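# Slide the paper roll onto the wooden holder's post

## Task

Fit the paper roll over the upright post of the wooden holder so that it sits on the holder's base, then release it and move the gripper off the roll.

## Robot and tools

Robot: two arms, left_arm and right_arm, each ending in a two-finger gripper. Every position and orientation lives in one scene frame. Its origin is at table height, halfway between the arms' nominal bases. +z is up, +x points out over the table, and left_arm sits on the +y side. Arm names do not match image left or right. Gripper axes: the fingers extend along the gripper's +z and open and close along its y. end_effector_position is the point between the pads, roughly 1 cm short of the fingertips. Reported poses can be off by a few cm, more at long reach. Friction and weight can leave a gripper resting a cm or so from its command, so that alone does not mean contact.

Row format, shared by execute_actions and move: a single flat list of 16 numbers covering both arms, even when only one moves. The order is left_arm x, y, z, qw, qx, qy, qz, opening, then right_arm in the same order. x, y, z are an absolute target for the gripper point in metres, in the scene frame. The quaternion is an absolute orientation target, w first. Opening runs from -1 (closed) to +1 (fully open, 0.094 m). To hold an arm still, resend its full pose from the last result before it started staying: the same position, the same quaternion and the intended opening. To keep an orientation, repeat your own target quaternion rather than the drifted reported one. The controller limits each step's orientation change to 40 degrees from the measured orientation.

execute_actions takes an actions list holding one item, or an empty list. An empty list is a LOOK: it returns state and pictures. An item {"rows": [...], "steps": n} runs 1 to 15 rows, one per 1/30 s control step, with n from 5 to 15 (15 by default). If there are fewer rows than steps, the last row repeats. Each target must lie within 0.6 m of that arm's last reported position along each axis of its gripper, or the whole call is refused. An item {"steps": n} with no rows is a WAIT of up to 300 steps, counted from the previous result. The optional cameras argument names the pictures to return: ["all"], [], or a list of names.

move takes a target that is one 16-number row or a list of up to 15 rows. It drives each gripper along a straight path, and all paths finish together, lasting 0.5 s to 10 s. The 0.6 m rule does not apply. speed is in m/s, from 0.002 to 2.9 with a default of 0.25. Turning is capped at twice that value in rad/s. You may give one speed or one per target. blend is a radius in metres for rounding corners at intermediate targets; the default is 0. Changed openings are applied on arrival at a target, while the arms pause. blocking=false returns after about 0.5 s while the move keeps running. Paths do not avoid obstacles or the other arm. Faster moves lag more and hit harder, and aiming further beyond a contact presses harder. The result adds a move: line. done means at rest within 10 mm and 2 degrees. Other endings include off_target, moving, held and fault, and they name the affected arms. limits=paced means a pose was clipped; limits=held means steps were withheld. Neither done nor off_target tells you whether anything is touching.

wait takes seconds (0 to 10) and lets a running move continue. stop brakes a running move, which needs some braking distance. zoom_image takes camera (cam_high, cam_left_wrist or cam_right_wrist) and region [x0, y0, x1, y1] in pixels, at most 504x504, from the latest picture. All images are 672x504. finished_scene takes scene, the current scene's number. It cannot be undone, and the roll must stay in place afterwards without help.

Result lines: end_effector_position and end_effector_quat_wxyz for each arm; Hand target, the pose the controller is currently steering toward; grip_measured, on the opening scale; Joint positions, whose last value is the opening in metres; Joint velocities, shown as within noise when still; Joint torques, which are noisy and offset, and whose joints 1 to 3 wrap at ±28 N m; and motor temperatures. grip_measured can read up to about 2.7 mm wide when empty. On a firmly squeezed round part it reads narrower than the part. Once the command goes roughly 0.11 below the reading at first touch on a round object, the grip is at full force, about 50 to 64 N per pad. Close gently. To let go, command an opening well above grip_measured.

The simulation keeps running while you think. The last 5 steps of each action run after its result is reported. If a step was HELD, the controller keeps retrying it.

Avoid: dropping the roll or releasing it while it is moving; slams, hard hits and strong pushes; anything falling off the table or being left off it; the two grippers or wrist cameras pressing against each other, and a gripper closing on the other arm's fingers, since that can fail the task; paths that pass near an arm's own base, which can flip its shoulder posture, so route around it instead; keeping arms stretched out or straining against unreachable targets, which heats the motors (MOTOR HOT at 75 °C; at 90 °C the arm folds and stays idle). A camera cable touching something counts as that arm touching it. Loose objects may occasionally be bumped by outside forces. Joint ranges: waist -2.618 to 3.054, shoulder and elbow 0 to 3.142 (the elbow is straight at 2.901), wrist pitch and yaw ±1.571, wrist roll ±2.094. Camera calibration (K, distortion, T_world_to_cam) is provided for every camera. Wrist camera pictures can lag while the arm is moving.

Each tool is called as name(argument=value, ...), one argument or row to a line, values as JSON.

## Session

execute_actions(
  actions=[],
  cameras=["all"],
)

Scene clock: 0.00 s of 4400.00 s.
left_arm: end_effector_position=(+0.3990, +0.2155, +0.3339) grip_measured=+1.000 end_effector_quat_wxyz=(+0.613, -0.149, +0.751, -0.193) | right_arm: end_effector_position=(+0.2363, -0.1520, +0.2376) grip_measured=+1.000 end_effector_quat_wxyz=(+0.503, -0.064, +0.821, +0.263)
Joint positions: left_arm=[-0.192 0.968 0.891 -0.096 -0.063 -0.512 0.094] | right_arm=[0.621 0.795 0.631 -0.201 0.071 0.431 0.094]
Joint velocities: within noise
Joint torques (N m): no reading
Motor temperatures (°C): left_arm=[23 24 21 24 22 21 23] | right_arm=[23 23 23 22 22 23 24]
Heat: left arm: 24 °C; right arm: 24 °C.
Hand target: left_arm +0.3971, +0.2160, +0.3393; +0.618, -0.147, +0.748, -0.193 | right_arm +0.2363, -0.1523, +0.2440; +0.509, -0.063, +0.816, +0.265

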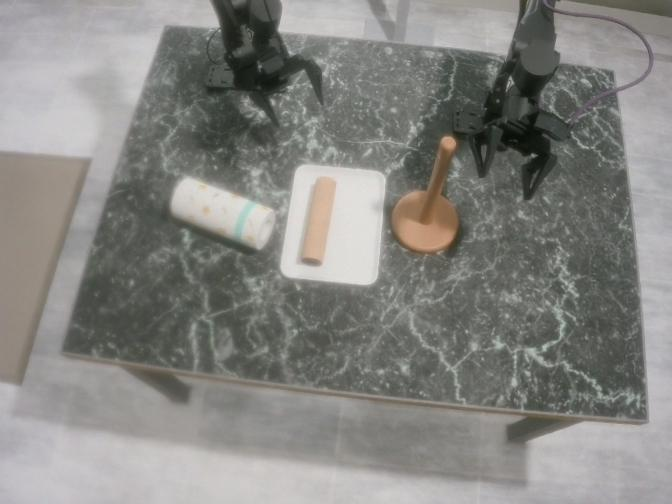

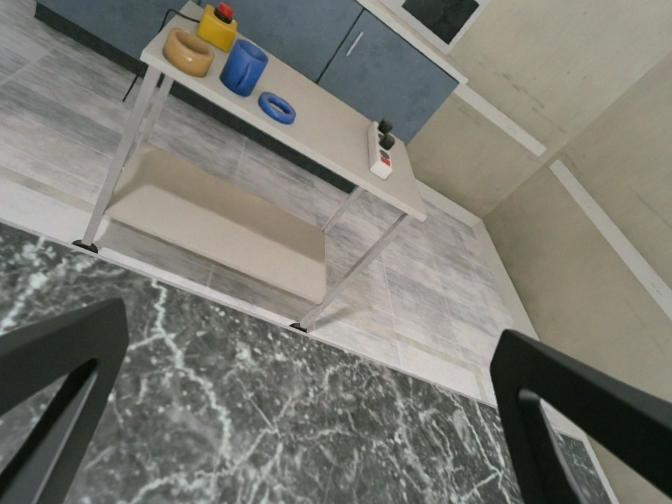

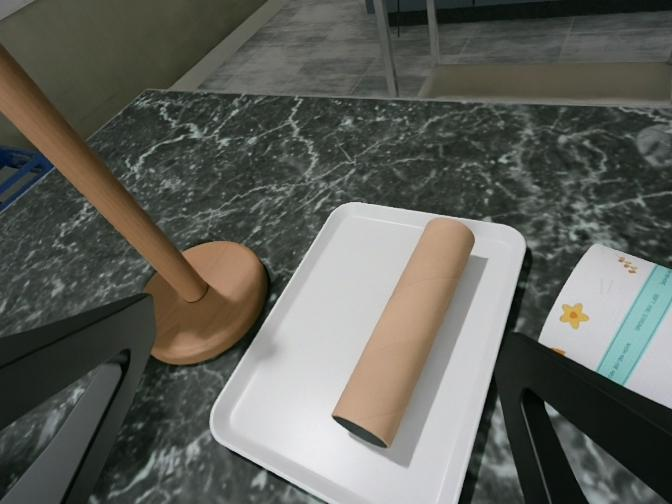

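zoom_image(
  camera="cam_high",
  region=[150, 150, 300, 262],
)

zoom_image(
  camera="cam_high",
  region=[360, 120, 510, 270],
)

zoom_image(
  camera="cam_right_wrist",
  region=[500, 200, 672, 400],
)

Scaled by 3.360 from the camera's 672x504 image, which has a finer 960x720 frame.

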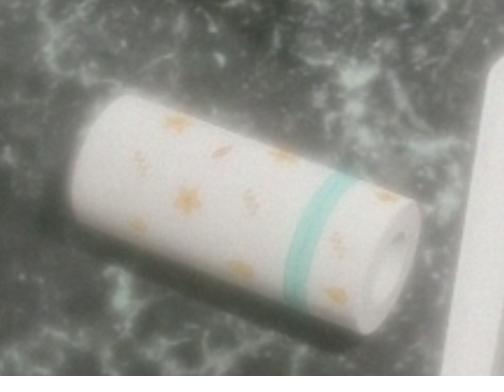

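Scaled by 3.360 from the camera's 672x504 image, which has a finer 960x720 frame.

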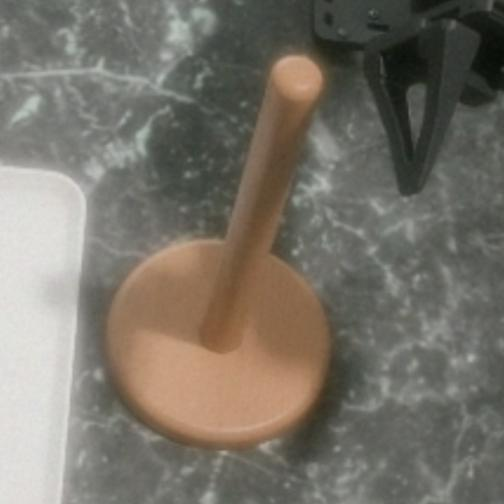

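Scaled by 2.520 from the camera's 672x504 image, which has a finer 960x720 frame.

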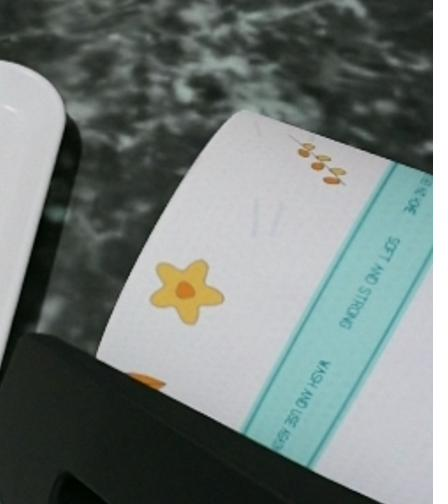

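zoom_image(
  camera="cam_high",
  region=[160, 0, 360, 150],
)

zoom_image(
  camera="cam_high",
  region=[430, 0, 670, 210],
)

Scaled by 2.520 from the camera's 672x504 image, which has a finer 960x720 frame.

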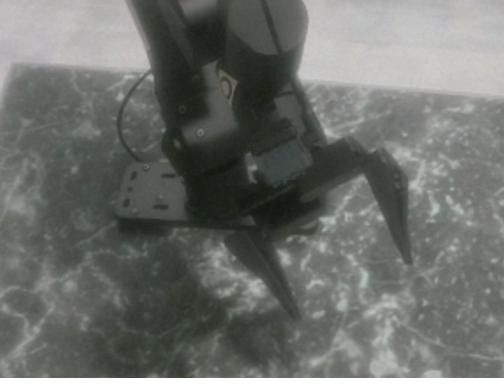

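Scaled by 2.100 from the camera's 672x504 image, which has a finer 960x720 frame.

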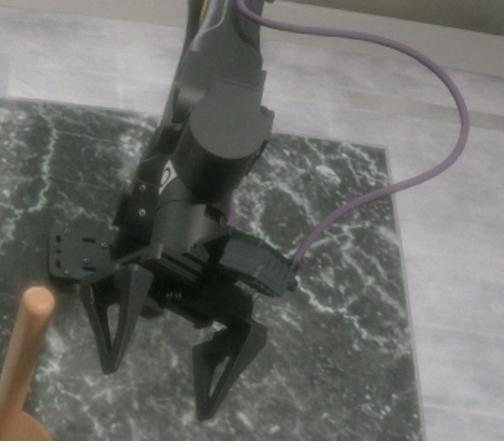

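move(
  target=[0.299, 0.31, 0.35, 0.157, -0.561, 0.561, -0.588, 1.0, 0.365, -0.295, 0.15, 0.0, -0.599, 0.8006, 0.0, 1.0],
  speed=0.4,
)

Scene clock: 33.10 s of 4400.00 s.
left_arm: end_effector_position=(+0.2994, +0.3101, +0.3400) grip_measured=+1.000 end_effector_quat_wxyz=(-0.150, +0.573, -0.555, +0.584) | right_arm: end_effector_position=(+0.3616, -0.2972, +0.1527) grip_measured=+1.000 end_effector_quat_wxyz=(+0.007, -0.593, +0.805, -0.001)
Joint positions: left_arm=[0.832 1.083 1.225 -1.097 1.23 -1.193 0.094] | right_arm=[0.069 2.038 1.984 -1.503 -0.006 -1.188 0.094]
Joint torques (N m): left_arm=[0.47 -1.78 9.65 1.1 0.66 0.17] | right_arm=[0.58 -9.44 9.36 0.07 0.05 -0.04]
Motor temperatures (°C): left_arm=[23 24 23 30 22 21 23] | right_arm=[23 24 24 28 22 23 24]
Heat: left arm: 30 °C; right arm: 28 °C.
Hand target: left_arm +0.2989, +0.3099, +0.3498; -0.158, +0.561, -0.560, +0.588 | right_arm +0.3649, -0.2950, +0.1498; +0.000, -0.599, +0.801, +0.000
Off the commanded pose: left_arm 0.010 m, 2 deg | right_arm 0.005 m, 1 deg.
Kept back: nothing.
move: done
camera_calibration:
cam_left_wrist: T_world_to_cam=[[0.476131, 0.444969, 0.758486, -0.542512], [-0.61086, -0.453097, 0.649271, 0.127645], [0.632573, -0.772467, 0.0560805, 0.134815], [0, 0, 0, 1]] pos_world=[0.251, 0.403377, 0.321051]
cam_right_wrist: T_world_to_cam=[[0.984137, -0.176914, -0.0132605, -0.407188], [-0.150161, -0.870453, 0.468789, -0.252264], [-0.0944781, -0.459361, -0.883211, 0.136419], [0, 0, 0, 1]] pos_world=[0.375737, -0.228955, 0.233346]

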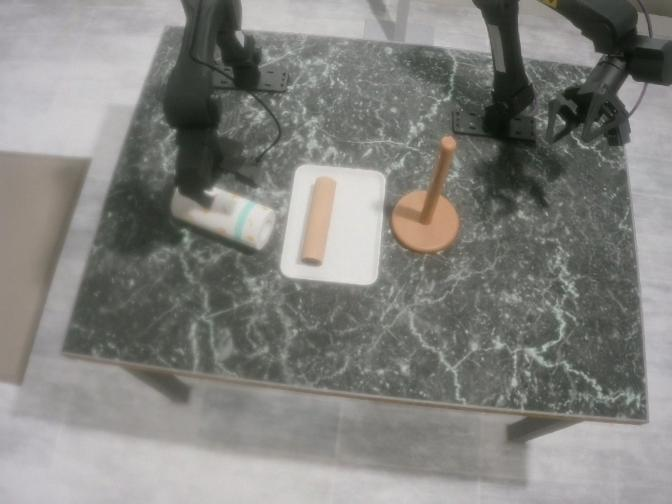

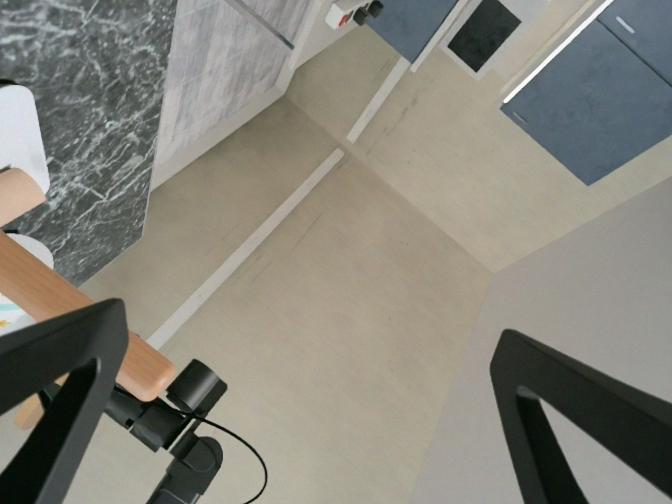

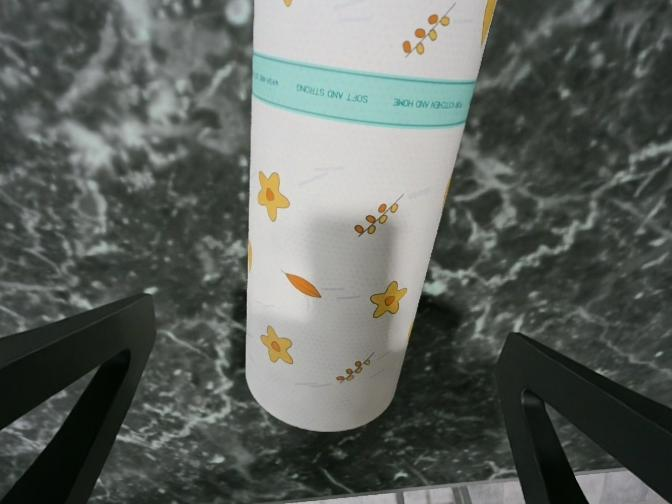

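zoom_image(
  camera="cam_right_wrist",
  region=[200, 0, 536, 252],
)

zoom_image(
  camera="cam_right_wrist",
  region=[120, 252, 540, 504],
)

zoom_image(
  camera="cam_left_wrist",
  region=[0, 200, 300, 504],
)

Scaled by 1.500 from the camera's 672x504 image, which has a finer 960x720 frame.

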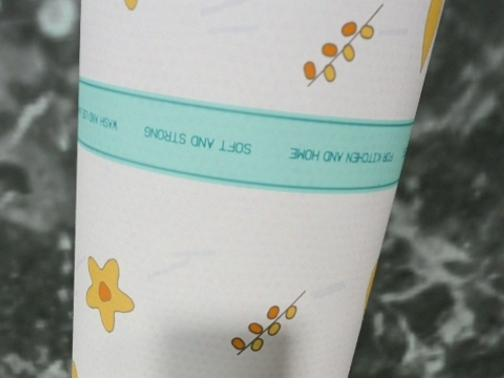

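Scaled by 1.200 from the camera's 672x504 image, which has a finer 960x720 frame.

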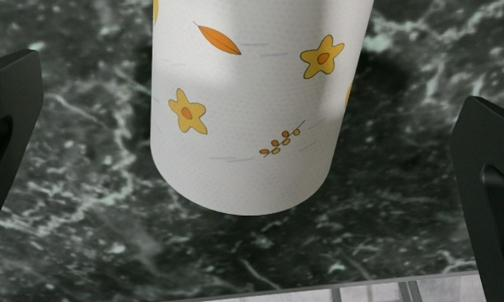

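Scaled by 1.658 from the camera's 672x504 image, which has a finer 960x720 frame.

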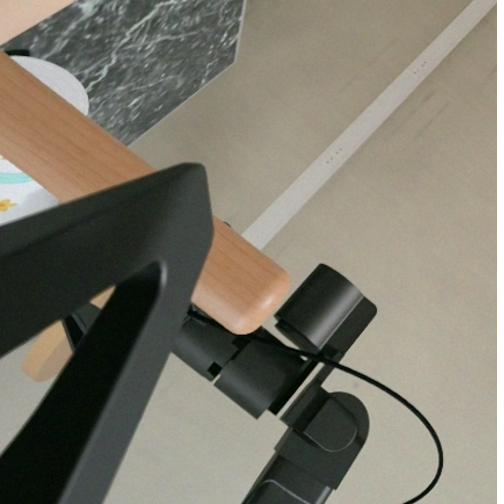

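move(
  target=[0.299, 0.31, 0.35, 0.157, -0.561, 0.561, -0.588, 1.0, 0.3685, -0.2935, 0.105, 0.0, -0.5955, 0.8033, 0.0, 1.0],
  speed=0.2,
  cameras=["cam_right_wrist"],
)

Scene clock: 39.37 s of 4400.00 s.
left_arm: end_effector_position=(+0.2986, +0.3092, +0.3395) grip_measured=+1.000 end_effector_quat_wxyz=(-0.149, +0.572, -0.556, +0.584) | right_arm: end_effector_position=(+0.3698, -0.2955, +0.1185) grip_measured=+1.000 end_effector_quat_wxyz=(+0.014, -0.595, +0.804, -0.006)
Joint positions: left_arm=[0.832 1.083 1.226 -1.108 1.231 -1.183 0.094] | right_arm=[0.073 2.038 1.847 -1.349 -0.004 -1.189 0.094]
Joint torques (N m): left_arm=[0.54 -1.73 9.73 1.1 0.65 0.13] | right_arm=[0.61 -9.88 5.15 0.35 0.05 0.08]
Heat: left arm: 29 °C; right arm: 27 °C.
Hand target: left_arm +0.2988, +0.3099, +0.3498; -0.158, +0.561, -0.561, +0.588 | right_arm +0.3682, -0.2935, +0.1052; +0.000, -0.596, +0.803, +0.000
Off the commanded pose: left_arm 0.011 m, 2 deg | right_arm 0.014 m, 2 deg.
Kept back: nothing.
move: off_target (left_arm, right_arm)
camera_calibration:
cam_right_wrist: T_world_to_cam=[[0.984876, -0.173223, 0.00366356, -0.416618], [-0.154954, -0.871152, 0.465922, -0.231619], [-0.0775171, -0.459443, -0.884818, 0.101624], [0, 0, 0, 1]] pos_world=[0.382304, -0.227252, 0.199362]
Images, in order (width x height): cam_right_wrist 672x504.

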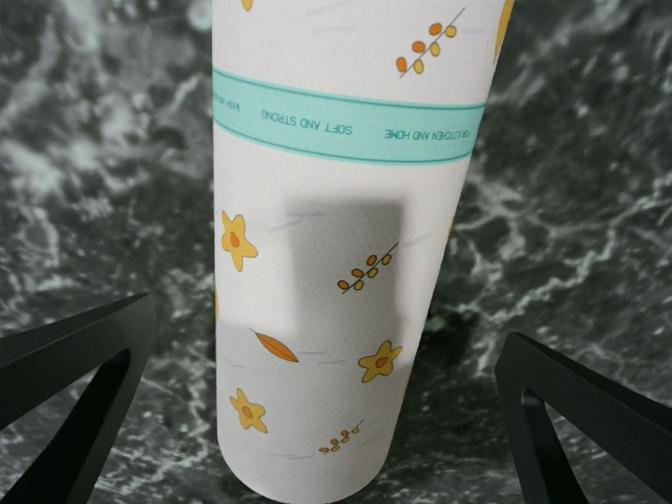

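zoom_image(
  camera="cam_right_wrist",
  region=[160, 0, 560, 300],
)

zoom_image(
  camera="cam_right_wrist",
  region=[120, 252, 540, 504],
)

Scaled by 1.260 from the camera's 672x504 image, which has a finer 960x720 frame.

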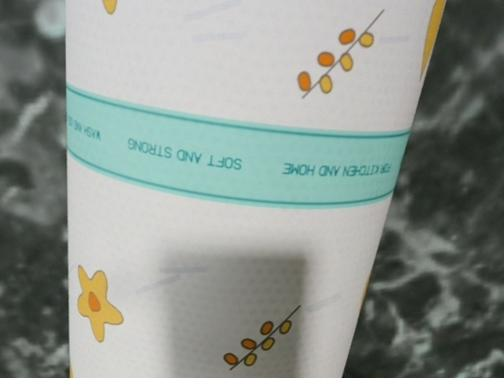

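Scaled by 1.200 from the camera's 672x504 image, which has a finer 960x720 frame.

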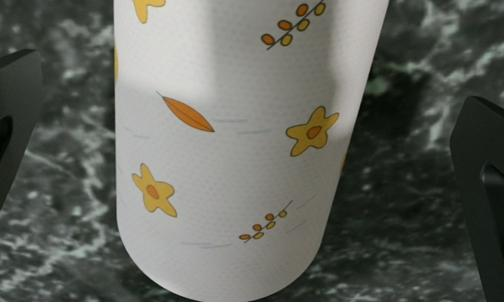

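move(
  target=[0.299, 0.31, 0.35, 0.157, -0.561, 0.561, -0.588, 1.0, 0.3656, -0.2926, 0.0615, 0.0, -0.5955, 0.8033, 0.0, 1.0],
  speed=0.15,
  cameras=["cam_right_wrist"],
)

Scene clock: 42.00 s of 4400.00 s.
left_arm: end_effector_position=(+0.2986, +0.3092, +0.3395) grip_measured=+1.000 end_effector_quat_wxyz=(-0.149, +0.572, -0.556, +0.584) | right_arm: end_effector_position=(+0.3687, -0.2947, +0.0759) grip_measured=+1.000 end_effector_quat_wxyz=(+0.015, -0.595, +0.804, -0.007)
Joint positions: left_arm=[0.832 1.083 1.226 -1.109 1.231 -1.183 0.094] | right_arm=[0.075 2.038 1.678 -1.178 -0.004 -1.186 0.094]
Joint torques (N m): left_arm=[0.51 -1.69 9.73 1.09 0.66 0.16] | right_arm=[0.57 -9.72 5.09 0.36 0.03 0.07]
Heat: left arm: 29 °C; right arm: 26 °C.
Hand target: left_arm +0.2988, +0.3099, +0.3498; -0.158, +0.561, -0.561, +0.588 | right_arm +0.3652, -0.2927, +0.0617; +0.000, -0.596, +0.803, +0.000
Off the commanded pose: left_arm 0.011 m, 2 deg | right_arm 0.015 m, 2 deg.
Kept back: nothing.
move: off_target (left_arm, right_arm)
camera_calibration:
cam_right_wrist: T_world_to_cam=[[0.984866, -0.173227, 0.00565123, -0.415429], [-0.155856, -0.870896, 0.466099, -0.210799], [-0.0758195, -0.459926, -0.884714, 0.0634808], [0, 0, 0, 1]] pos_world=[0.3811, -0.226351, 0.156763]
Images, in order (width x height): cam_right_wrist 672x504.

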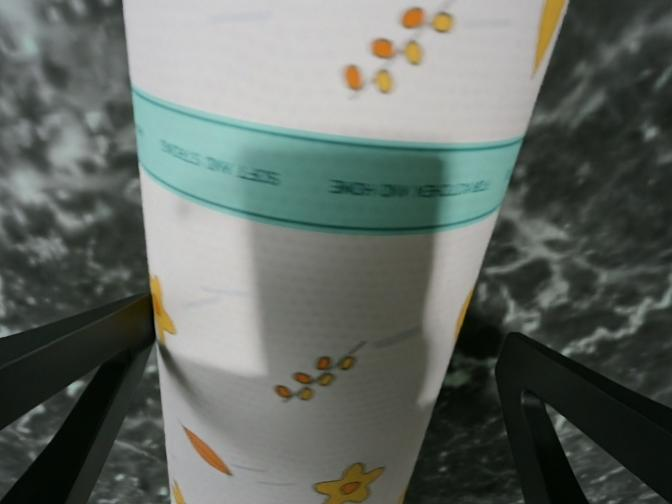

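zoom_image(
  camera="cam_right_wrist",
  region=[80, 0, 584, 378],
)

zoom_image(
  camera="cam_right_wrist",
  region=[80, 252, 584, 504],
)

Scaled by 1.000.

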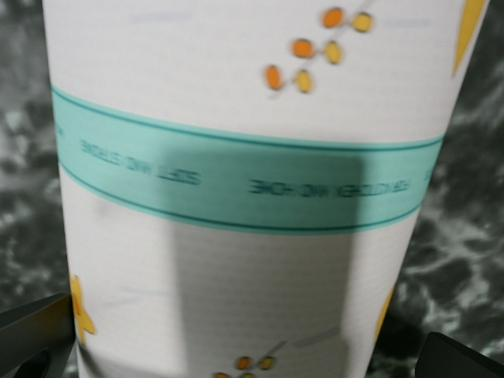

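Scaled by 1.000.

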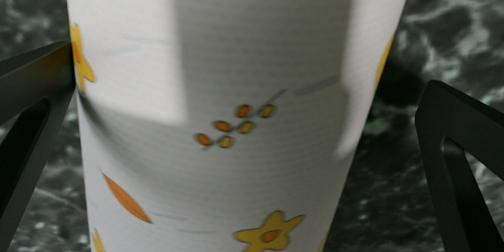

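execute_actions(
  actions=[],
  cameras=["cam_high", "cam_right_wrist"],
)

zoom_image(
  camera="cam_high",
  region=[150, 150, 300, 262],
)

Scene clock: 43.47 s of 4400.00 s.
left_arm: end_effector_position=(+0.2986, +0.3091, +0.3394) grip_measured=+1.000 end_effector_quat_wxyz=(-0.148, +0.572, -0.556, +0.584) | right_arm: end_effector_position=(+0.3693, -0.2946, +0.0759) grip_measured=+1.000 end_effector_quat_wxyz=(+0.016, -0.595, +0.804, -0.008)
Joint positions: left_arm=[0.832 1.083 1.226 -1.109 1.231 -1.183 0.094] | right_arm=[0.075 2.038 1.678 -1.175 -0.004 -1.186 0.094]
Joint velocities: within noise
Joint torques (N m): left_arm=[0.49 -1.69 9.77 1.09 0.67 0.14] | right_arm=[0.57 -9.73 5.04 0.35 0.04 0.09]
Motor temperatures (°C): left_arm=[23 24 24 29 23 21 23] | right_arm=[23 25 24 26 22 23 24]
Heat: left arm: 29 °C; right arm: 26 °C.
Hand target: left_arm +0.2988, +0.3099, +0.3497; -0.157, +0.561, -0.561, +0.588 | right_arm +0.3652, -0.2927, +0.0617; +0.000, -0.596, +0.803, +0.000
Off the commanded pose: left_arm 0.011 m, 2 deg | right_arm 0.015 m, 2 deg.
Steps of this call (1-44: nothing new was sent). Readings (end_effector_position of left_arm | right_arm):
1: (+0.2986, +0.3092, +0.3395) | (+0.3688, -0.2947, +0.0759)
2: (+0.2986, +0.3092, +0.3395) | (+0.3689, -0.2946, +0.0759)
4: (+0.2986, +0.3092, +0.3395) | (+0.3690, -0.2946, +0.0759)
8: (+0.2986, +0.3091, +0.3394) | (+0.3691, -0.2946, +0.0759)
44: the state above
camera_calibration:
cam_right_wrist: T_world_to_cam=[[0.984846, -0.17324, 0.00815156, -0.416188], [-0.157075, -0.87105, 0.465403, -0.210113], [-0.0735261, -0.45963, -0.885062, 0.0628049], [0, 0, 0, 1]] pos_world=[0.381495, -0.226252, 0.156766]
Images, in order (width x height): cam_high 672x504, cam_right_wrist 672x504.

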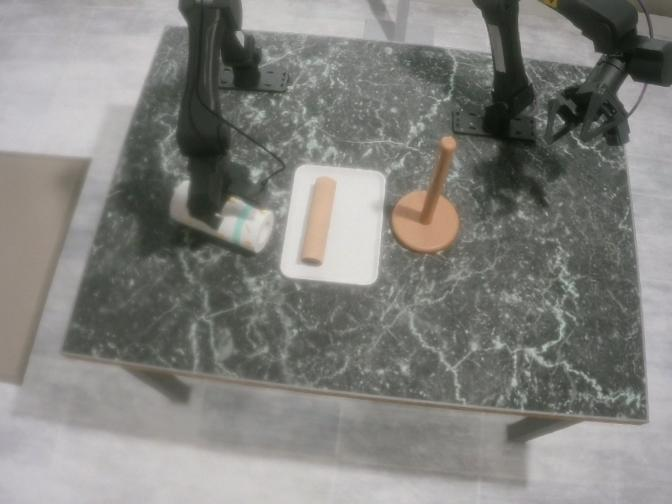

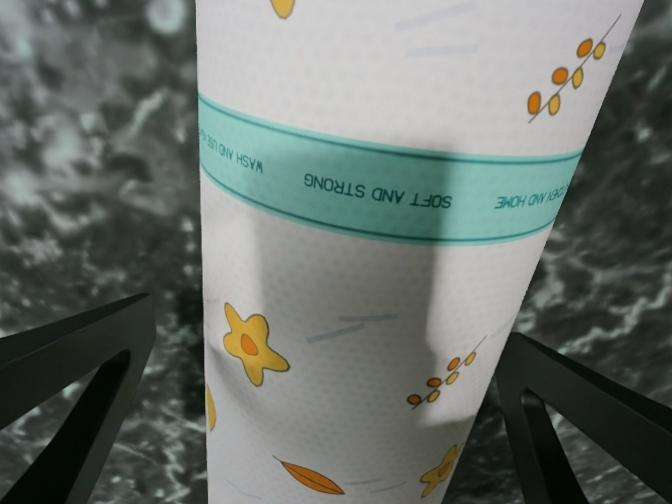

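Scaled by 3.360 from the camera's 672x504 image, which has a finer 960x720 frame.

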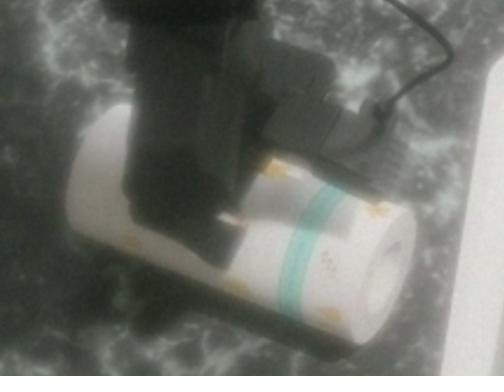

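move(
  target=[0.299, 0.31, 0.35, 0.157, -0.561, 0.561, -0.588, 1.0, 0.3656, -0.2926, 0.0295, 0.0, -0.5955, 0.8033, 0.0, 1.0],
  speed=0.12,
  cameras=["cam_right_wrist"],
)

Scene clock: 45.33 s of 4400.00 s.
left_arm: end_effector_position=(+0.2986, +0.3091, +0.3394) grip_measured=+1.000 end_effector_quat_wxyz=(-0.148, +0.572, -0.556, +0.584) | right_arm: end_effector_position=(+0.3696, -0.2948, +0.0427) grip_measured=+1.000 end_effector_quat_wxyz=(+0.013, -0.595, +0.804, -0.007)
Joint positions: left_arm=[0.832 1.083 1.226 -1.109 1.231 -1.183 0.094] | right_arm=[0.075 2.068 1.589 -1.062 -0.002 -1.186 0.094]
Joint torques (N m): left_arm=[0.59 -1.73 9.66 1.1 0.65 0.12] | right_arm=[0.61 -10.07 5.09 0.36 0.04 0.08]
Heat: left arm: 28 °C; right arm: 26 °C.
Hand target: left_arm +0.2988, +0.3099, +0.3497; -0.157, +0.561, -0.561, +0.588 | right_arm +0.3653, -0.2927, +0.0298; +0.000, -0.596, +0.803, +0.000
Off the commanded pose: left_arm 0.011 m, 2 deg | right_arm 0.014 m, 2 deg.
Kept back: nothing.
move: off_target (left_arm, right_arm)
camera_calibration:
cam_right_wrist: T_world_to_cam=[[0.984876, -0.173231, 0.00333646, -0.416047], [-0.154655, -0.870259, 0.467688, -0.195613], [-0.0781143, -0.46113, -0.883888, 0.0346054], [0, 0, 0, 1]] pos_world=[0.382205, -0.226349, 0.123461]
Images, in order (width x height): cam_right_wrist 672x504.

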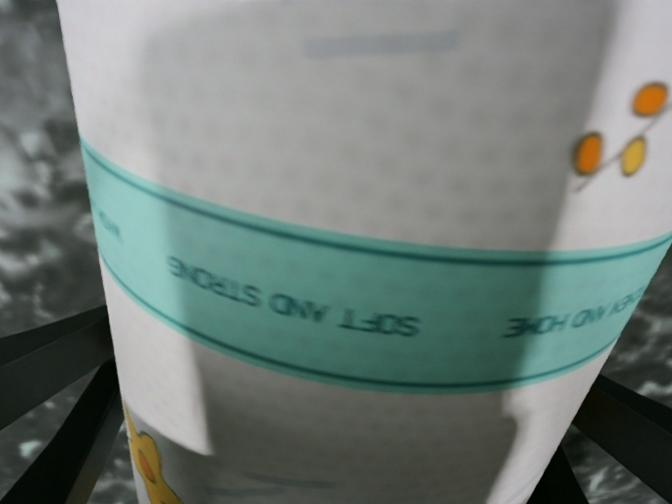

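execute_actions(
  actions=[
    {"rows": [[0.299,0.31,0.35,0.157,-0.561,0.561,-0.588,1.0,0.3656,-0.2926,0.0295,0.0,-0.5955,0.8033,0.0,0.96],[0.299,0.31,0.35,0.157,-0.561,0.561,-0.588,1.0,0.3656,-0.2926,0.0295,0.0,-0.5955,0.8033,0.0,0.94],[0.299,0.31,0.35,0.157,-0.561,0.561,-0.588,1.0,0.3656,-0.2926,0.0295,0.0,-0.5955,0.8033,0.0,0.92],[0.299,0.31,0.35,0.157,-0.561,0.561,-0.588,1.0,0.3656,-0.2926,0.0295,0.0,-0.5955,0.8033,0.0,0.90],[0.299,0.31,0.35,0.157,-0.561,0.561,-0.588,1.0,0.3656,-0.2926,0.0295,0.0,-0.5955,0.8033,0.0,0.885],[0.299,0.31,0.35,0.157,-0.561,0.561,-0.588,1.0,0.3656,-0.2926,0.0295,0.0,-0.5955,0.8033,0.0,0.87],[0.299,0.31,0.35,0.157,-0.561,0.561,-0.588,1.0,0.3656,-0.2926,0.0295,0.0,-0.5955,0.8033,0.0,0.86],[0.299,0.31,0.35,0.157,-0.561,0.561,-0.588,1.0,0.3656,-0.2926,0.0295,0.0,-0.5955,0.8033,0.0,0.85],[0.299,0.31,0.35,0.157,-0.561,0.561,-0.588,1.0,0.3656,-0.2926,0.0295,0.0,-0.5955,0.8033,0.0,0.84],[0.299,0.31,0.35,0.157,-0.561,0.561,-0.588,1.0,0.3656,-0.2926,0.0295,0.0,-0.5955,0.8033,0.0,0.83],[0.299,0.31,0.35,0.157,-0.561,0.561,-0.588,1.0,0.3656,-0.2926,0.0295,0.0,-0.5955,0.8033,0.0,0.82],[0.299,0.31,0.35,0.157,-0.561,0.561,-0.588,1.0,0.3656,-0.2926,0.0295,0.0,-0.5955,0.8033,0.0,0.81],[0.299,0.31,0.35,0.157,-0.561,0.561,-0.588,1.0,0.3656,-0.2926,0.0295,0.0,-0.5955,0.8033,0.0,0.80],[0.299,0.31,0.35,0.157,-0.561,0.561,-0.588,1.0,0.3656,-0.2926,0.0295,0.0,-0.5955,0.8033,0.0,0.79],[0.299,0.31,0.35,0.157,-0.561,0.561,-0.588,1.0,0.3656,-0.2926,0.0295,0.0,-0.5955,0.8033,0.0,0.78]], "steps": 15},
  ],
)

Scene clock: 46.53 s of 4400.00 s.
left_arm: end_effector_position=(+0.2986, +0.3091, +0.3394) grip_measured=+1.000 end_effector_quat_wxyz=(-0.148, +0.572, -0.556, +0.584) | right_arm: end_effector_position=(+0.3700, -0.2947, +0.0427) grip_measured=+0.841 end_effector_quat_wxyz=(+0.014, -0.595, +0.804, -0.007)
Joint positions: left_arm=[0.832 1.083 1.226 -1.109 1.231 -1.183 0.094] | right_arm=[0.075 2.068 1.589 -1.06 -0.002 -1.186 0.087]
Joint velocities: left_arm=[within noise] | right_arm=[0.002 -0.012 -0.012 0.007 -0.007 0.125 -0.008]
Joint torques (N m): left_arm=[0.44 -1.7 9.72 1.09 0.67 0.15] | right_arm=[0.51 -10.13 5.09 0.35 0.04 0.09]
Heat: left arm: 28 °C; right arm: 26 °C.
Steps of this call (1-26: nothing new was sent; 27-36: this action's first 10). Readings (end_effector_position of left_arm | right_arm):
27: (+0.2986, +0.3091, +0.3394) | (+0.3699, -0.2948, +0.0427)
28: (+0.2986, +0.3091, +0.3394) | (+0.3699, -0.2948, +0.0427)
30: (+0.2986, +0.3091, +0.3394) | (+0.3700, -0.2947, +0.0427)
34: (+0.2986, +0.3091, +0.3394) | (+0.3700, -0.2947, +0.0427)
36: the state above

execute_actions(
  actions=[],
  cameras=["cam_right_wrist"],
)

Scene clock: 46.70 s of 4400.00 s.
left_arm: end_effector_position=(+0.2986, +0.3091, +0.3394) grip_measured=+1.000 end_effector_quat_wxyz=(-0.148, +0.572, -0.556, +0.584) | right_arm: end_effector_position=(+0.3700, -0.2947, +0.0427) grip_measured=+0.812 end_effector_quat_wxyz=(+0.014, -0.595, +0.804, -0.007)
Joint positions: left_arm=[0.832 1.083 1.226 -1.109 1.231 -1.183 0.094] | right_arm=[0.075 2.068 1.589 -1.06 -0.002 -1.186 0.085]
Joint velocities: left_arm=[within noise] | right_arm=[-0.012 0.007 0.017 0.037 0.007 0.007 -0.007]
Joint torques (N m): left_arm=[0.58 -1.7 9.73 1.09 0.66 0.14] | right_arm=[0.57 -10.07 5.07 0.36 0.01 0.08]
Motor temperatures (°C): left_arm=[23 24 24 28 23 21 23] | right_arm=[23 25 24 26 22 23 24]
Heat: left arm: 28 °C; right arm: 26 °C.
Hand target: left_arm +0.2988, +0.3099, +0.3497; -0.157, +0.561, -0.561, +0.588 | right_arm +0.3653, -0.2927, +0.0298; +0.000, -0.596, +0.803, +0.000
Off the commanded pose: left_arm 0.011 m, 2 deg | right_arm 0.014 m, 2 deg.
Steps of this call (1-5: your previous action's last 5). Readings (end_effector_position of left_arm | right_arm):
1: (+0.2986, +0.3091, +0.3394) | (+0.3700, -0.2947, +0.0427)
2: (+0.2986, +0.3091, +0.3394) | (+0.3700, -0.2947, +0.0427)
4: (+0.2986, +0.3091, +0.3394) | (+0.3700, -0.2947, +0.0427)
5: the state above
camera_calibration:
cam_right_wrist: T_world_to_cam=[[0.984867, -0.173244, 0.00476699, -0.416516], [-0.155357, -0.870321, 0.467339, -0.195271], [-0.0768148, -0.461007, -0.884065, 0.0341823], [0, 0, 0, 1]] pos_world=[0.382502, -0.226349, 0.123463]
Images, in order (width x height): cam_right_wrist 672x504.

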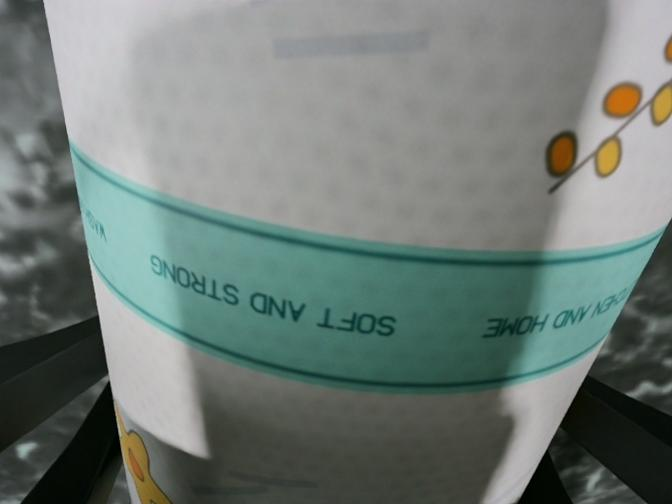

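execute_actions(
  actions=[
    {"rows": [[0.299,0.31,0.35,0.157,-0.561,0.561,-0.588,1.0,0.3656,-0.2926,0.0295,0.0,-0.5955,0.8033,0.0,0.77],[0.299,0.31,0.35,0.157,-0.561,0.561,-0.588,1.0,0.3656,-0.2926,0.0295,0.0,-0.5955,0.8033,0.0,0.76],[0.299,0.31,0.35,0.157,-0.561,0.561,-0.588,1.0,0.3656,-0.2926,0.0295,0.0,-0.5955,0.8033,0.0,0.75],[0.299,0.31,0.35,0.157,-0.561,0.561,-0.588,1.0,0.3656,-0.2926,0.0295,0.0,-0.5955,0.8033,0.0,0.74],[0.299,0.31,0.35,0.157,-0.561,0.561,-0.588,1.0,0.3656,-0.2926,0.0295,0.0,-0.5955,0.8033,0.0,0.73],[0.299,0.31,0.35,0.157,-0.561,0.561,-0.588,1.0,0.3656,-0.2926,0.0295,0.0,-0.5955,0.8033,0.0,0.72],[0.299,0.31,0.35,0.157,-0.561,0.561,-0.588,1.0,0.3656,-0.2926,0.0295,0.0,-0.5955,0.8033,0.0,0.71],[0.299,0.31,0.35,0.157,-0.561,0.561,-0.588,1.0,0.3656,-0.2926,0.0295,0.0,-0.5955,0.8033,0.0,0.70],[0.299,0.31,0.35,0.157,-0.561,0.561,-0.588,1.0,0.3656,-0.2926,0.0295,0.0,-0.5955,0.8033,0.0,0.69],[0.299,0.31,0.35,0.157,-0.561,0.561,-0.588,1.0,0.3656,-0.2926,0.0295,0.0,-0.5955,0.8033,0.0,0.68],[0.299,0.31,0.35,0.157,-0.561,0.561,-0.588,1.0,0.3656,-0.2926,0.0295,0.0,-0.5955,0.8033,0.0,0.67],[0.299,0.31,0.35,0.157,-0.561,0.561,-0.588,1.0,0.3656,-0.2926,0.0295,0.0,-0.5955,0.8033,0.0,0.66],[0.299,0.31,0.35,0.157,-0.561,0.561,-0.588,1.0,0.3656,-0.2926,0.0295,0.0,-0.5955,0.8033,0.0,0.65],[0.299,0.31,0.35,0.157,-0.561,0.561,-0.588,1.0,0.3656,-0.2926,0.0295,0.0,-0.5955,0.8033,0.0,0.64],[0.299,0.31,0.35,0.157,-0.561,0.561,-0.588,1.0,0.3656,-0.2926,0.0295,0.0,-0.5955,0.8033,0.0,0.63]], "steps": 15},
  ],
)

execute_actions(
  actions=[],
  cameras=["cam_right_wrist", "cam_left_wrist"],
)

Scene clock: 47.63 s of 4400.00 s.
left_arm: end_effector_position=(+0.2986, +0.3091, +0.3394) grip_measured=+1.000 end_effector_quat_wxyz=(-0.148, +0.572, -0.556, +0.584) | right_arm: end_effector_position=(+0.3700, -0.2947, +0.0427) grip_measured=+0.760 end_effector_quat_wxyz=(+0.014, -0.595, +0.804, -0.007)
Joint positions: left_arm=[0.832 1.083 1.226 -1.109 1.231 -1.182 0.094] | right_arm=[0.075 2.068 1.589 -1.06 -0.002 -1.186 0.083]
Joint torques (N m): left_arm=[0.54 -1.77 9.74 1.1 0.66 0.16] | right_arm=[0.53 -10.02 5.08 0.35 0.02 0.08]
Heat: left arm: 28 °C; right arm: 26 °C.
Steps of this call (1-18: nothing new was sent; 19-28: this action's first 10). Readings (end_effector_position of left_arm | right_arm):
19: (+0.2986, +0.3091, +0.3394) | (+0.3700, -0.2947, +0.0427)
20: (+0.2986, +0.3091, +0.3394) | (+0.3700, -0.2947, +0.0427)
22: (+0.2986, +0.3091, +0.3394) | (+0.3700, -0.2947, +0.0427)
26: (+0.2986, +0.3091, +0.3394) | (+0.3700, -0.2947, +0.0427)
28: the state above

Scene clock: 47.80 s of 4400.00 s.
left_arm: end_effector_position=(+0.2986, +0.3091, +0.3394) grip_measured=+1.000 end_effector_quat_wxyz=(-0.148, +0.572, -0.556, +0.584) | right_arm: end_effector_position=(+0.3700, -0.2947, +0.0427) grip_measured=+0.754 end_effector_quat_wxyz=(+0.014, -0.595, +0.804, -0.007)
Joint positions: left_arm=[0.832 1.083 1.226 -1.109 1.231 -1.182 0.094] | right_arm=[0.075 2.068 1.589 -1.06 -0.002 -1.186 0.082]
Joint velocities: within noise
Joint torques (N m): left_arm=[0.58 -1.69 9.7 1.12 0.67 0.16] | right_arm=[0.64 -10.09 5.07 0.34 0.04 0.09]
Motor temperatures (°C): left_arm=[23 24 24 28 23 21 23] | right_arm=[23 25 24 26 22 23 24]
Heat: left arm: 28 °C; right arm: 26 °C.
Hand target: left_arm +0.2988, +0.3099, +0.3497; -0.158, +0.561, -0.561, +0.588 | right_arm +0.3653, -0.2927, +0.0298; +0.000, -0.596, +0.803, +0.000
Off the commanded pose: left_arm 0.011 m, 2 deg | right_arm 0.014 m, 2 deg.
Steps of this call (1-5: your previous action's last 5). Readings (end_effector_position of left_arm | right_arm):
1: (+0.2986, +0.3091, +0.3394) | (+0.3700, -0.2947, +0.0427)
2: (+0.2986, +0.3091, +0.3394) | (+0.3700, -0.2947, +0.0427)
4: (+0.2986, +0.3091, +0.3394) | (+0.3700, -0.2947, +0.0427)
5: the state above
camera_calibration:
cam_left_wrist: T_world_to_cam=[[0.478977, 0.44357, 0.757514, -0.541338], [-0.611332, -0.450729, 0.650474, 0.126039], [0.629964, -0.774654, 0.0552798, 0.136257], [0, 0, 0, 1]] pos_world=[0.250503, 0.402482, 0.320553]
cam_right_wrist: T_world_to_cam=[[0.984867, -0.173244, 0.00476699, -0.416516], [-0.155357, -0.870321, 0.467339, -0.195271], [-0.0768148, -0.461007, -0.884065, 0.0341823], [0, 0, 0, 1]] pos_world=[0.382502, -0.226349, 0.123463]
Images, in order (width x height): cam_left_wrist 672x504, cam_right_wrist 672x504.

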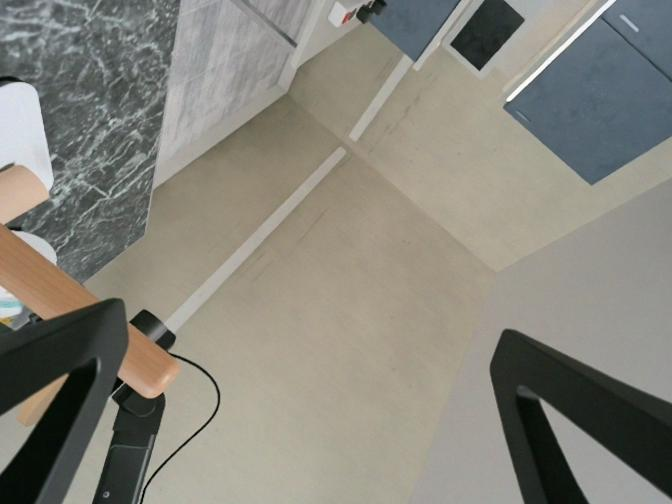

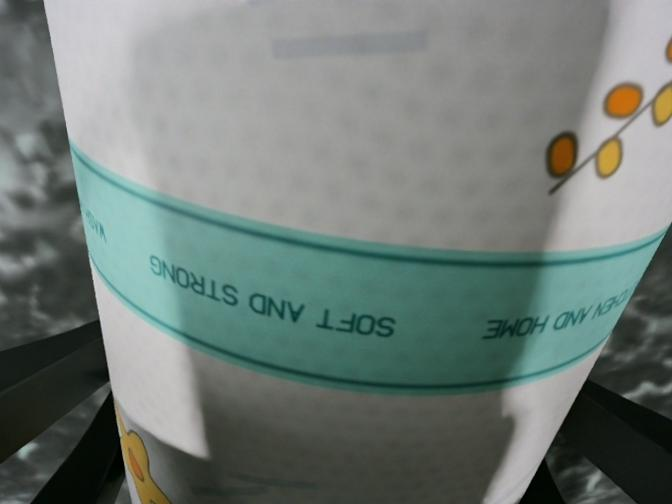

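move(
  target=[
    [0.299, 0.31, 0.35, 0.157, -0.561, 0.561, -0.588, 1.0, 0.3656, -0.2926, 0.0295, 0.0, -0.5955, 0.8033, 0.0, 0.5],
    [0.299, 0.31, 0.35, 0.157, -0.561, 0.561, -0.588, 1.0, 0.366, -0.2926, 0.12, 0.0, -0.5955, 0.8033, 0.0, 0.5],
    [0.299, 0.31, 0.35, 0.157, -0.561, 0.561, -0.588, 1.0, 0.29, 0.0, 0.445, 0.6338, -0.3136, 0.6339, 0.3136, 0.5],
  ],
  speed=[0.1, 0.15, 0.35],
  blend=[0.0, 0.03, 0.0],
)

Scene clock: 53.60 s of 4400.00 s.
left_arm: end_effector_position=(+0.2986, +0.3091, +0.3394) grip_measured=+1.000 end_effector_quat_wxyz=(-0.148, +0.572, -0.556, +0.584) | right_arm: end_effector_position=(+0.2912, -0.0004, +0.4431) grip_measured=+0.747 end_effector_quat_wxyz=(+0.627, -0.320, +0.638, +0.311)
Joint positions: left_arm=[0.832 1.083 1.226 -1.109 1.231 -1.182 0.094] | right_arm=[0.713 1.381 1.423 -0.062 -0.198 -0.008 0.082]
Joint torques (N m): left_arm=[0.58 -1.63 9.83 1.11 0.65 0.15] | right_arm=[0.62 -7.1 6.17 2.22 0.12 0.09]
Heat: left arm: 28 °C; right arm: 26 °C.
Hand target: left_arm +0.2988, +0.3099, +0.3497; -0.158, +0.561, -0.561, +0.588 | right_arm +0.2900, +0.0000, +0.4449; +0.633, -0.314, +0.634, +0.314
Off the commanded pose: left_arm 0.011 m, 2 deg | right_arm 0.002 m, 1 deg.
Kept back: nothing.
move: off_target (left_arm)
camera_calibration:
cam_left_wrist: T_world_to_cam=[[0.478977, 0.44357, 0.757514, -0.541338], [-0.611332, -0.450729, 0.650474, 0.126039], [0.629964, -0.774654, 0.0552798, 0.136257], [0, 0, 0, 1]] pos_world=[0.250503, 0.402482, 0.320553]
cam_right_wrist: T_world_to_cam=[[0.80855, -0.57501, 0.124936, -0.291825], [-0.199542, -0.467679, -0.86108, 0.463284], [0.55356, 0.671297, -0.492881, 0.161309], [0, 0, 0, 1]] pos_world=[0.239105, -0.0594205, 0.51489]

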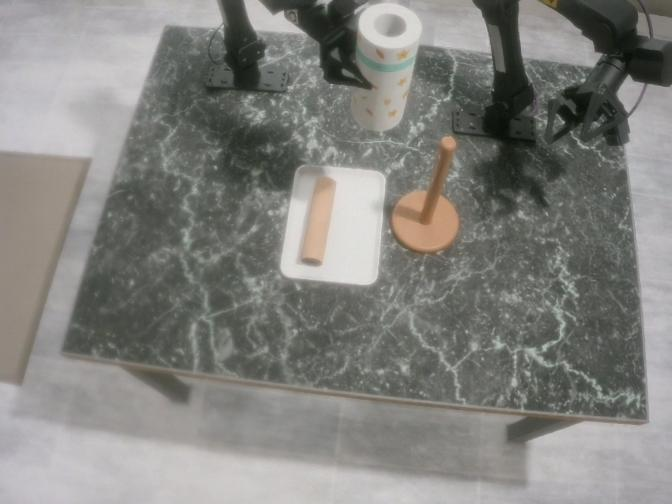

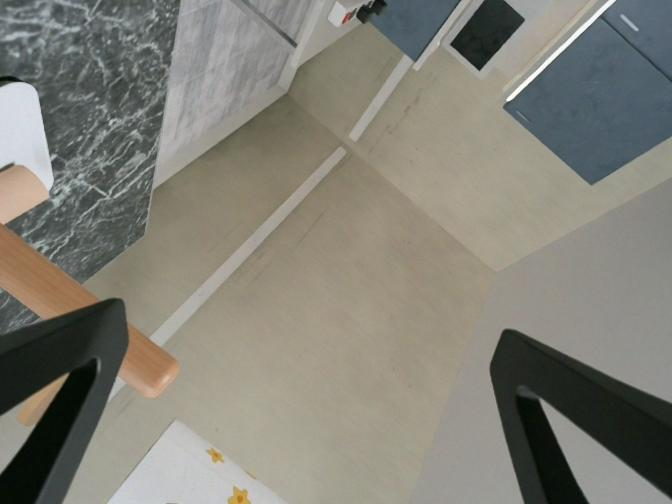

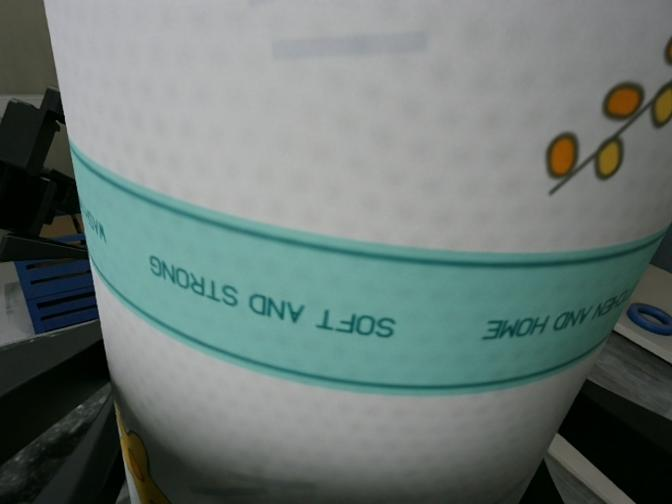

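zoom_image(
  camera="cam_high",
  region=[310, 0, 480, 170],
)

zoom_image(
  camera="cam_left_wrist",
  region=[0, 204, 320, 504],
)

Scaled by 2.965 from the camera's 672x504 image, which has a finer 960x720 frame.

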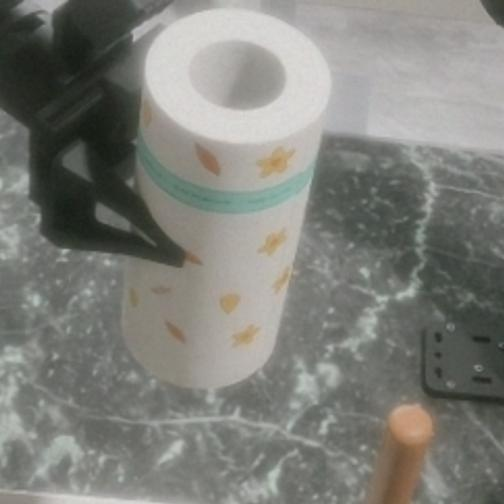

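Scaled by 1.575 from the camera's 672x504 image, which has a finer 960x720 frame.

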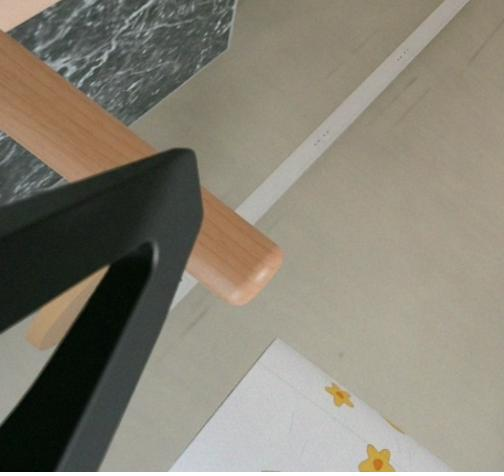

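move(
  target=[0.299, 0.31, 0.35, 0.157, -0.561, 0.561, -0.588, 1.0, 0.3191, 0.1237, 0.455, 0.6442, -0.3084, 0.6233, 0.3188, 0.5],
  speed=0.2,
  cameras=["cam_high", "cam_left_wrist"],
)

zoom_image(
  camera="cam_high",
  region=[360, 0, 530, 170],
)

zoom_image(
  camera="cam_left_wrist",
  region=[0, 204, 400, 504],
)

Scene clock: 59.70 s of 4400.00 s.
left_arm: end_effector_position=(+0.2986, +0.3091, +0.3394) grip_measured=+1.000 end_effector_quat_wxyz=(-0.148, +0.572, -0.556, +0.584) | right_arm: end_effector_position=(+0.3159, +0.1205, +0.4432) grip_measured=+0.747 end_effector_quat_wxyz=(+0.634, -0.317, +0.631, +0.316)
Joint positions: left_arm=[0.832 1.083 1.226 -1.109 1.231 -1.182 0.094] | right_arm=[0.903 1.78 1.803 -0.019 -0.012 -0.003 0.082]
Joint torques (N m): left_arm=[0.53 -1.7 9.77 1.1 0.66 0.15] | right_arm=[0.18 -9.06 11.78 2.01 0.14 0.06]
Heat: left arm: 28 °C; right arm: 28 °C.
Hand target: left_arm +0.2988, +0.3099, +0.3497; -0.158, +0.561, -0.561, +0.588 | right_arm +0.3186, +0.1231, +0.4546; +0.644, -0.308, +0.623, +0.319
Off the commanded pose: left_arm 0.011 m, 2 deg | right_arm 0.013 m, 2 deg.
Kept back: nothing.
move: off_target (left_arm, right_arm)
camera_calibration:
cam_left_wrist: T_world_to_cam=[[0.478977, 0.44357, 0.757514, -0.541338], [-0.611332, -0.450729, 0.650474, 0.126039], [0.629964, -0.774654, 0.0552798, 0.136257], [0, 0, 0, 1]] pos_world=[0.250503, 0.402482, 0.320553]
Images, in order (width x height): cam_high 672x504, cam_left_wrist 672x504.

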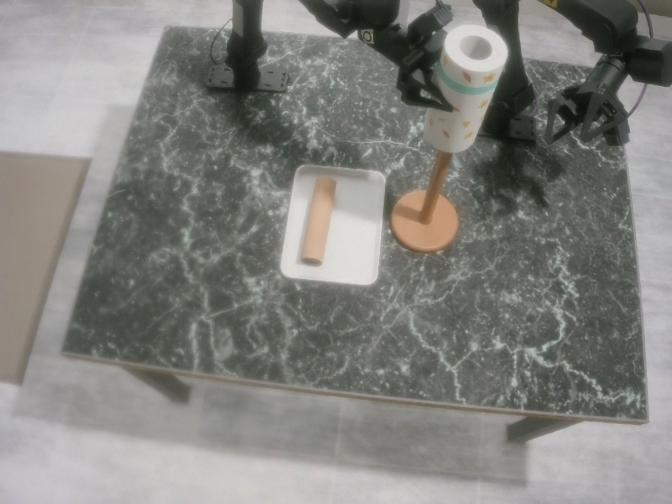

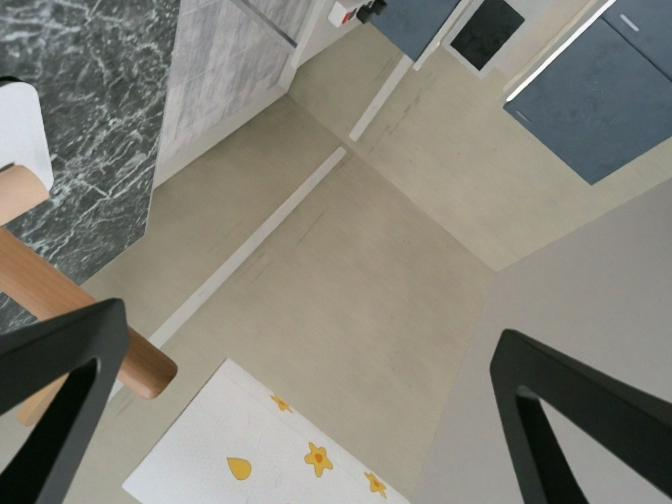

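Scaled by 2.965 from the camera's 672x504 image, which has a finer 960x720 frame.

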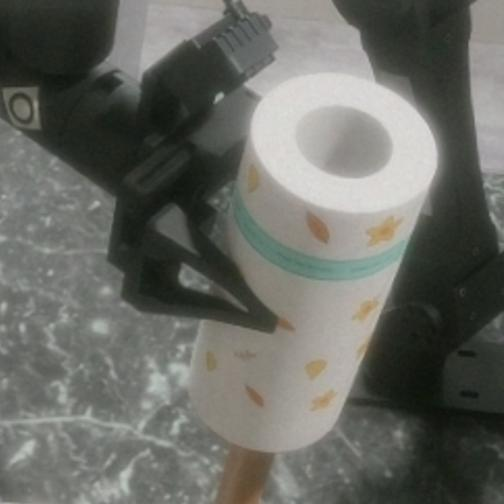

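Scaled by 1.260 from the camera's 672x504 image, which has a finer 960x720 frame.

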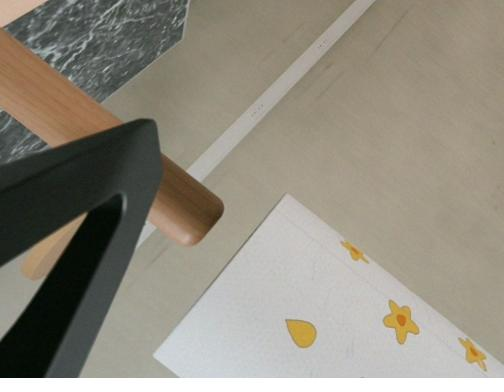

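zoom_image(
  camera="cam_left_wrist",
  region=[90, 320, 250, 440],
)

zoom_image(
  camera="cam_high",
  region=[380, 110, 500, 260],
)

Scaled by 3.150 from the camera's 672x504 image, which has a finer 960x720 frame.

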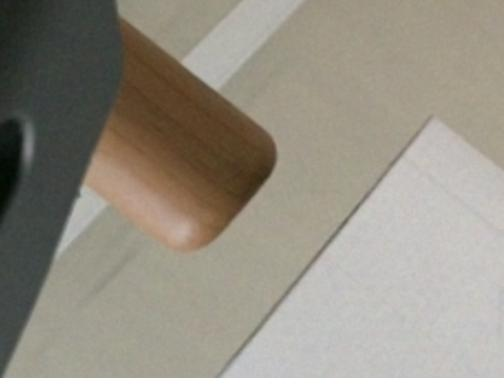

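Scaled by 3.360 from the camera's 672x504 image, which has a finer 960x720 frame.

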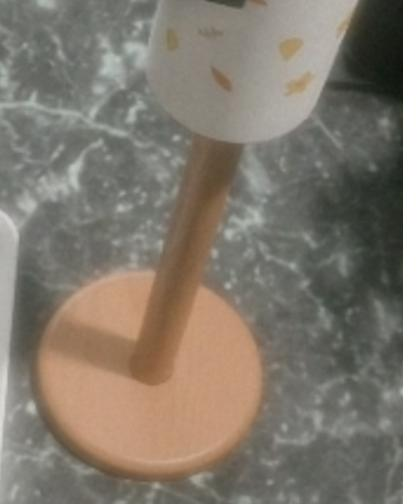

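zoom_image(
  camera="cam_left_wrist",
  region=[90, 340, 290, 504],
)

zoom_image(
  camera="cam_high",
  region=[410, 100, 490, 180],
)

Scaled by 2.520 from the camera's 672x504 image, which has a finer 960x720 frame.

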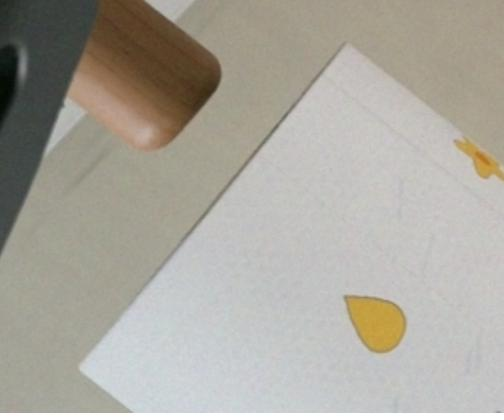

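Scaled by 6.300 from the camera's 672x504 image, which has a finer 960x720 frame.

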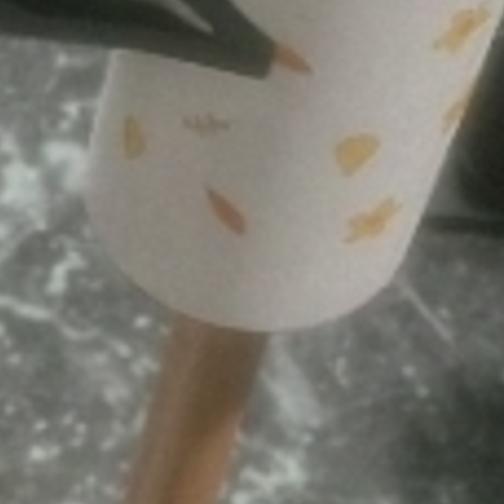

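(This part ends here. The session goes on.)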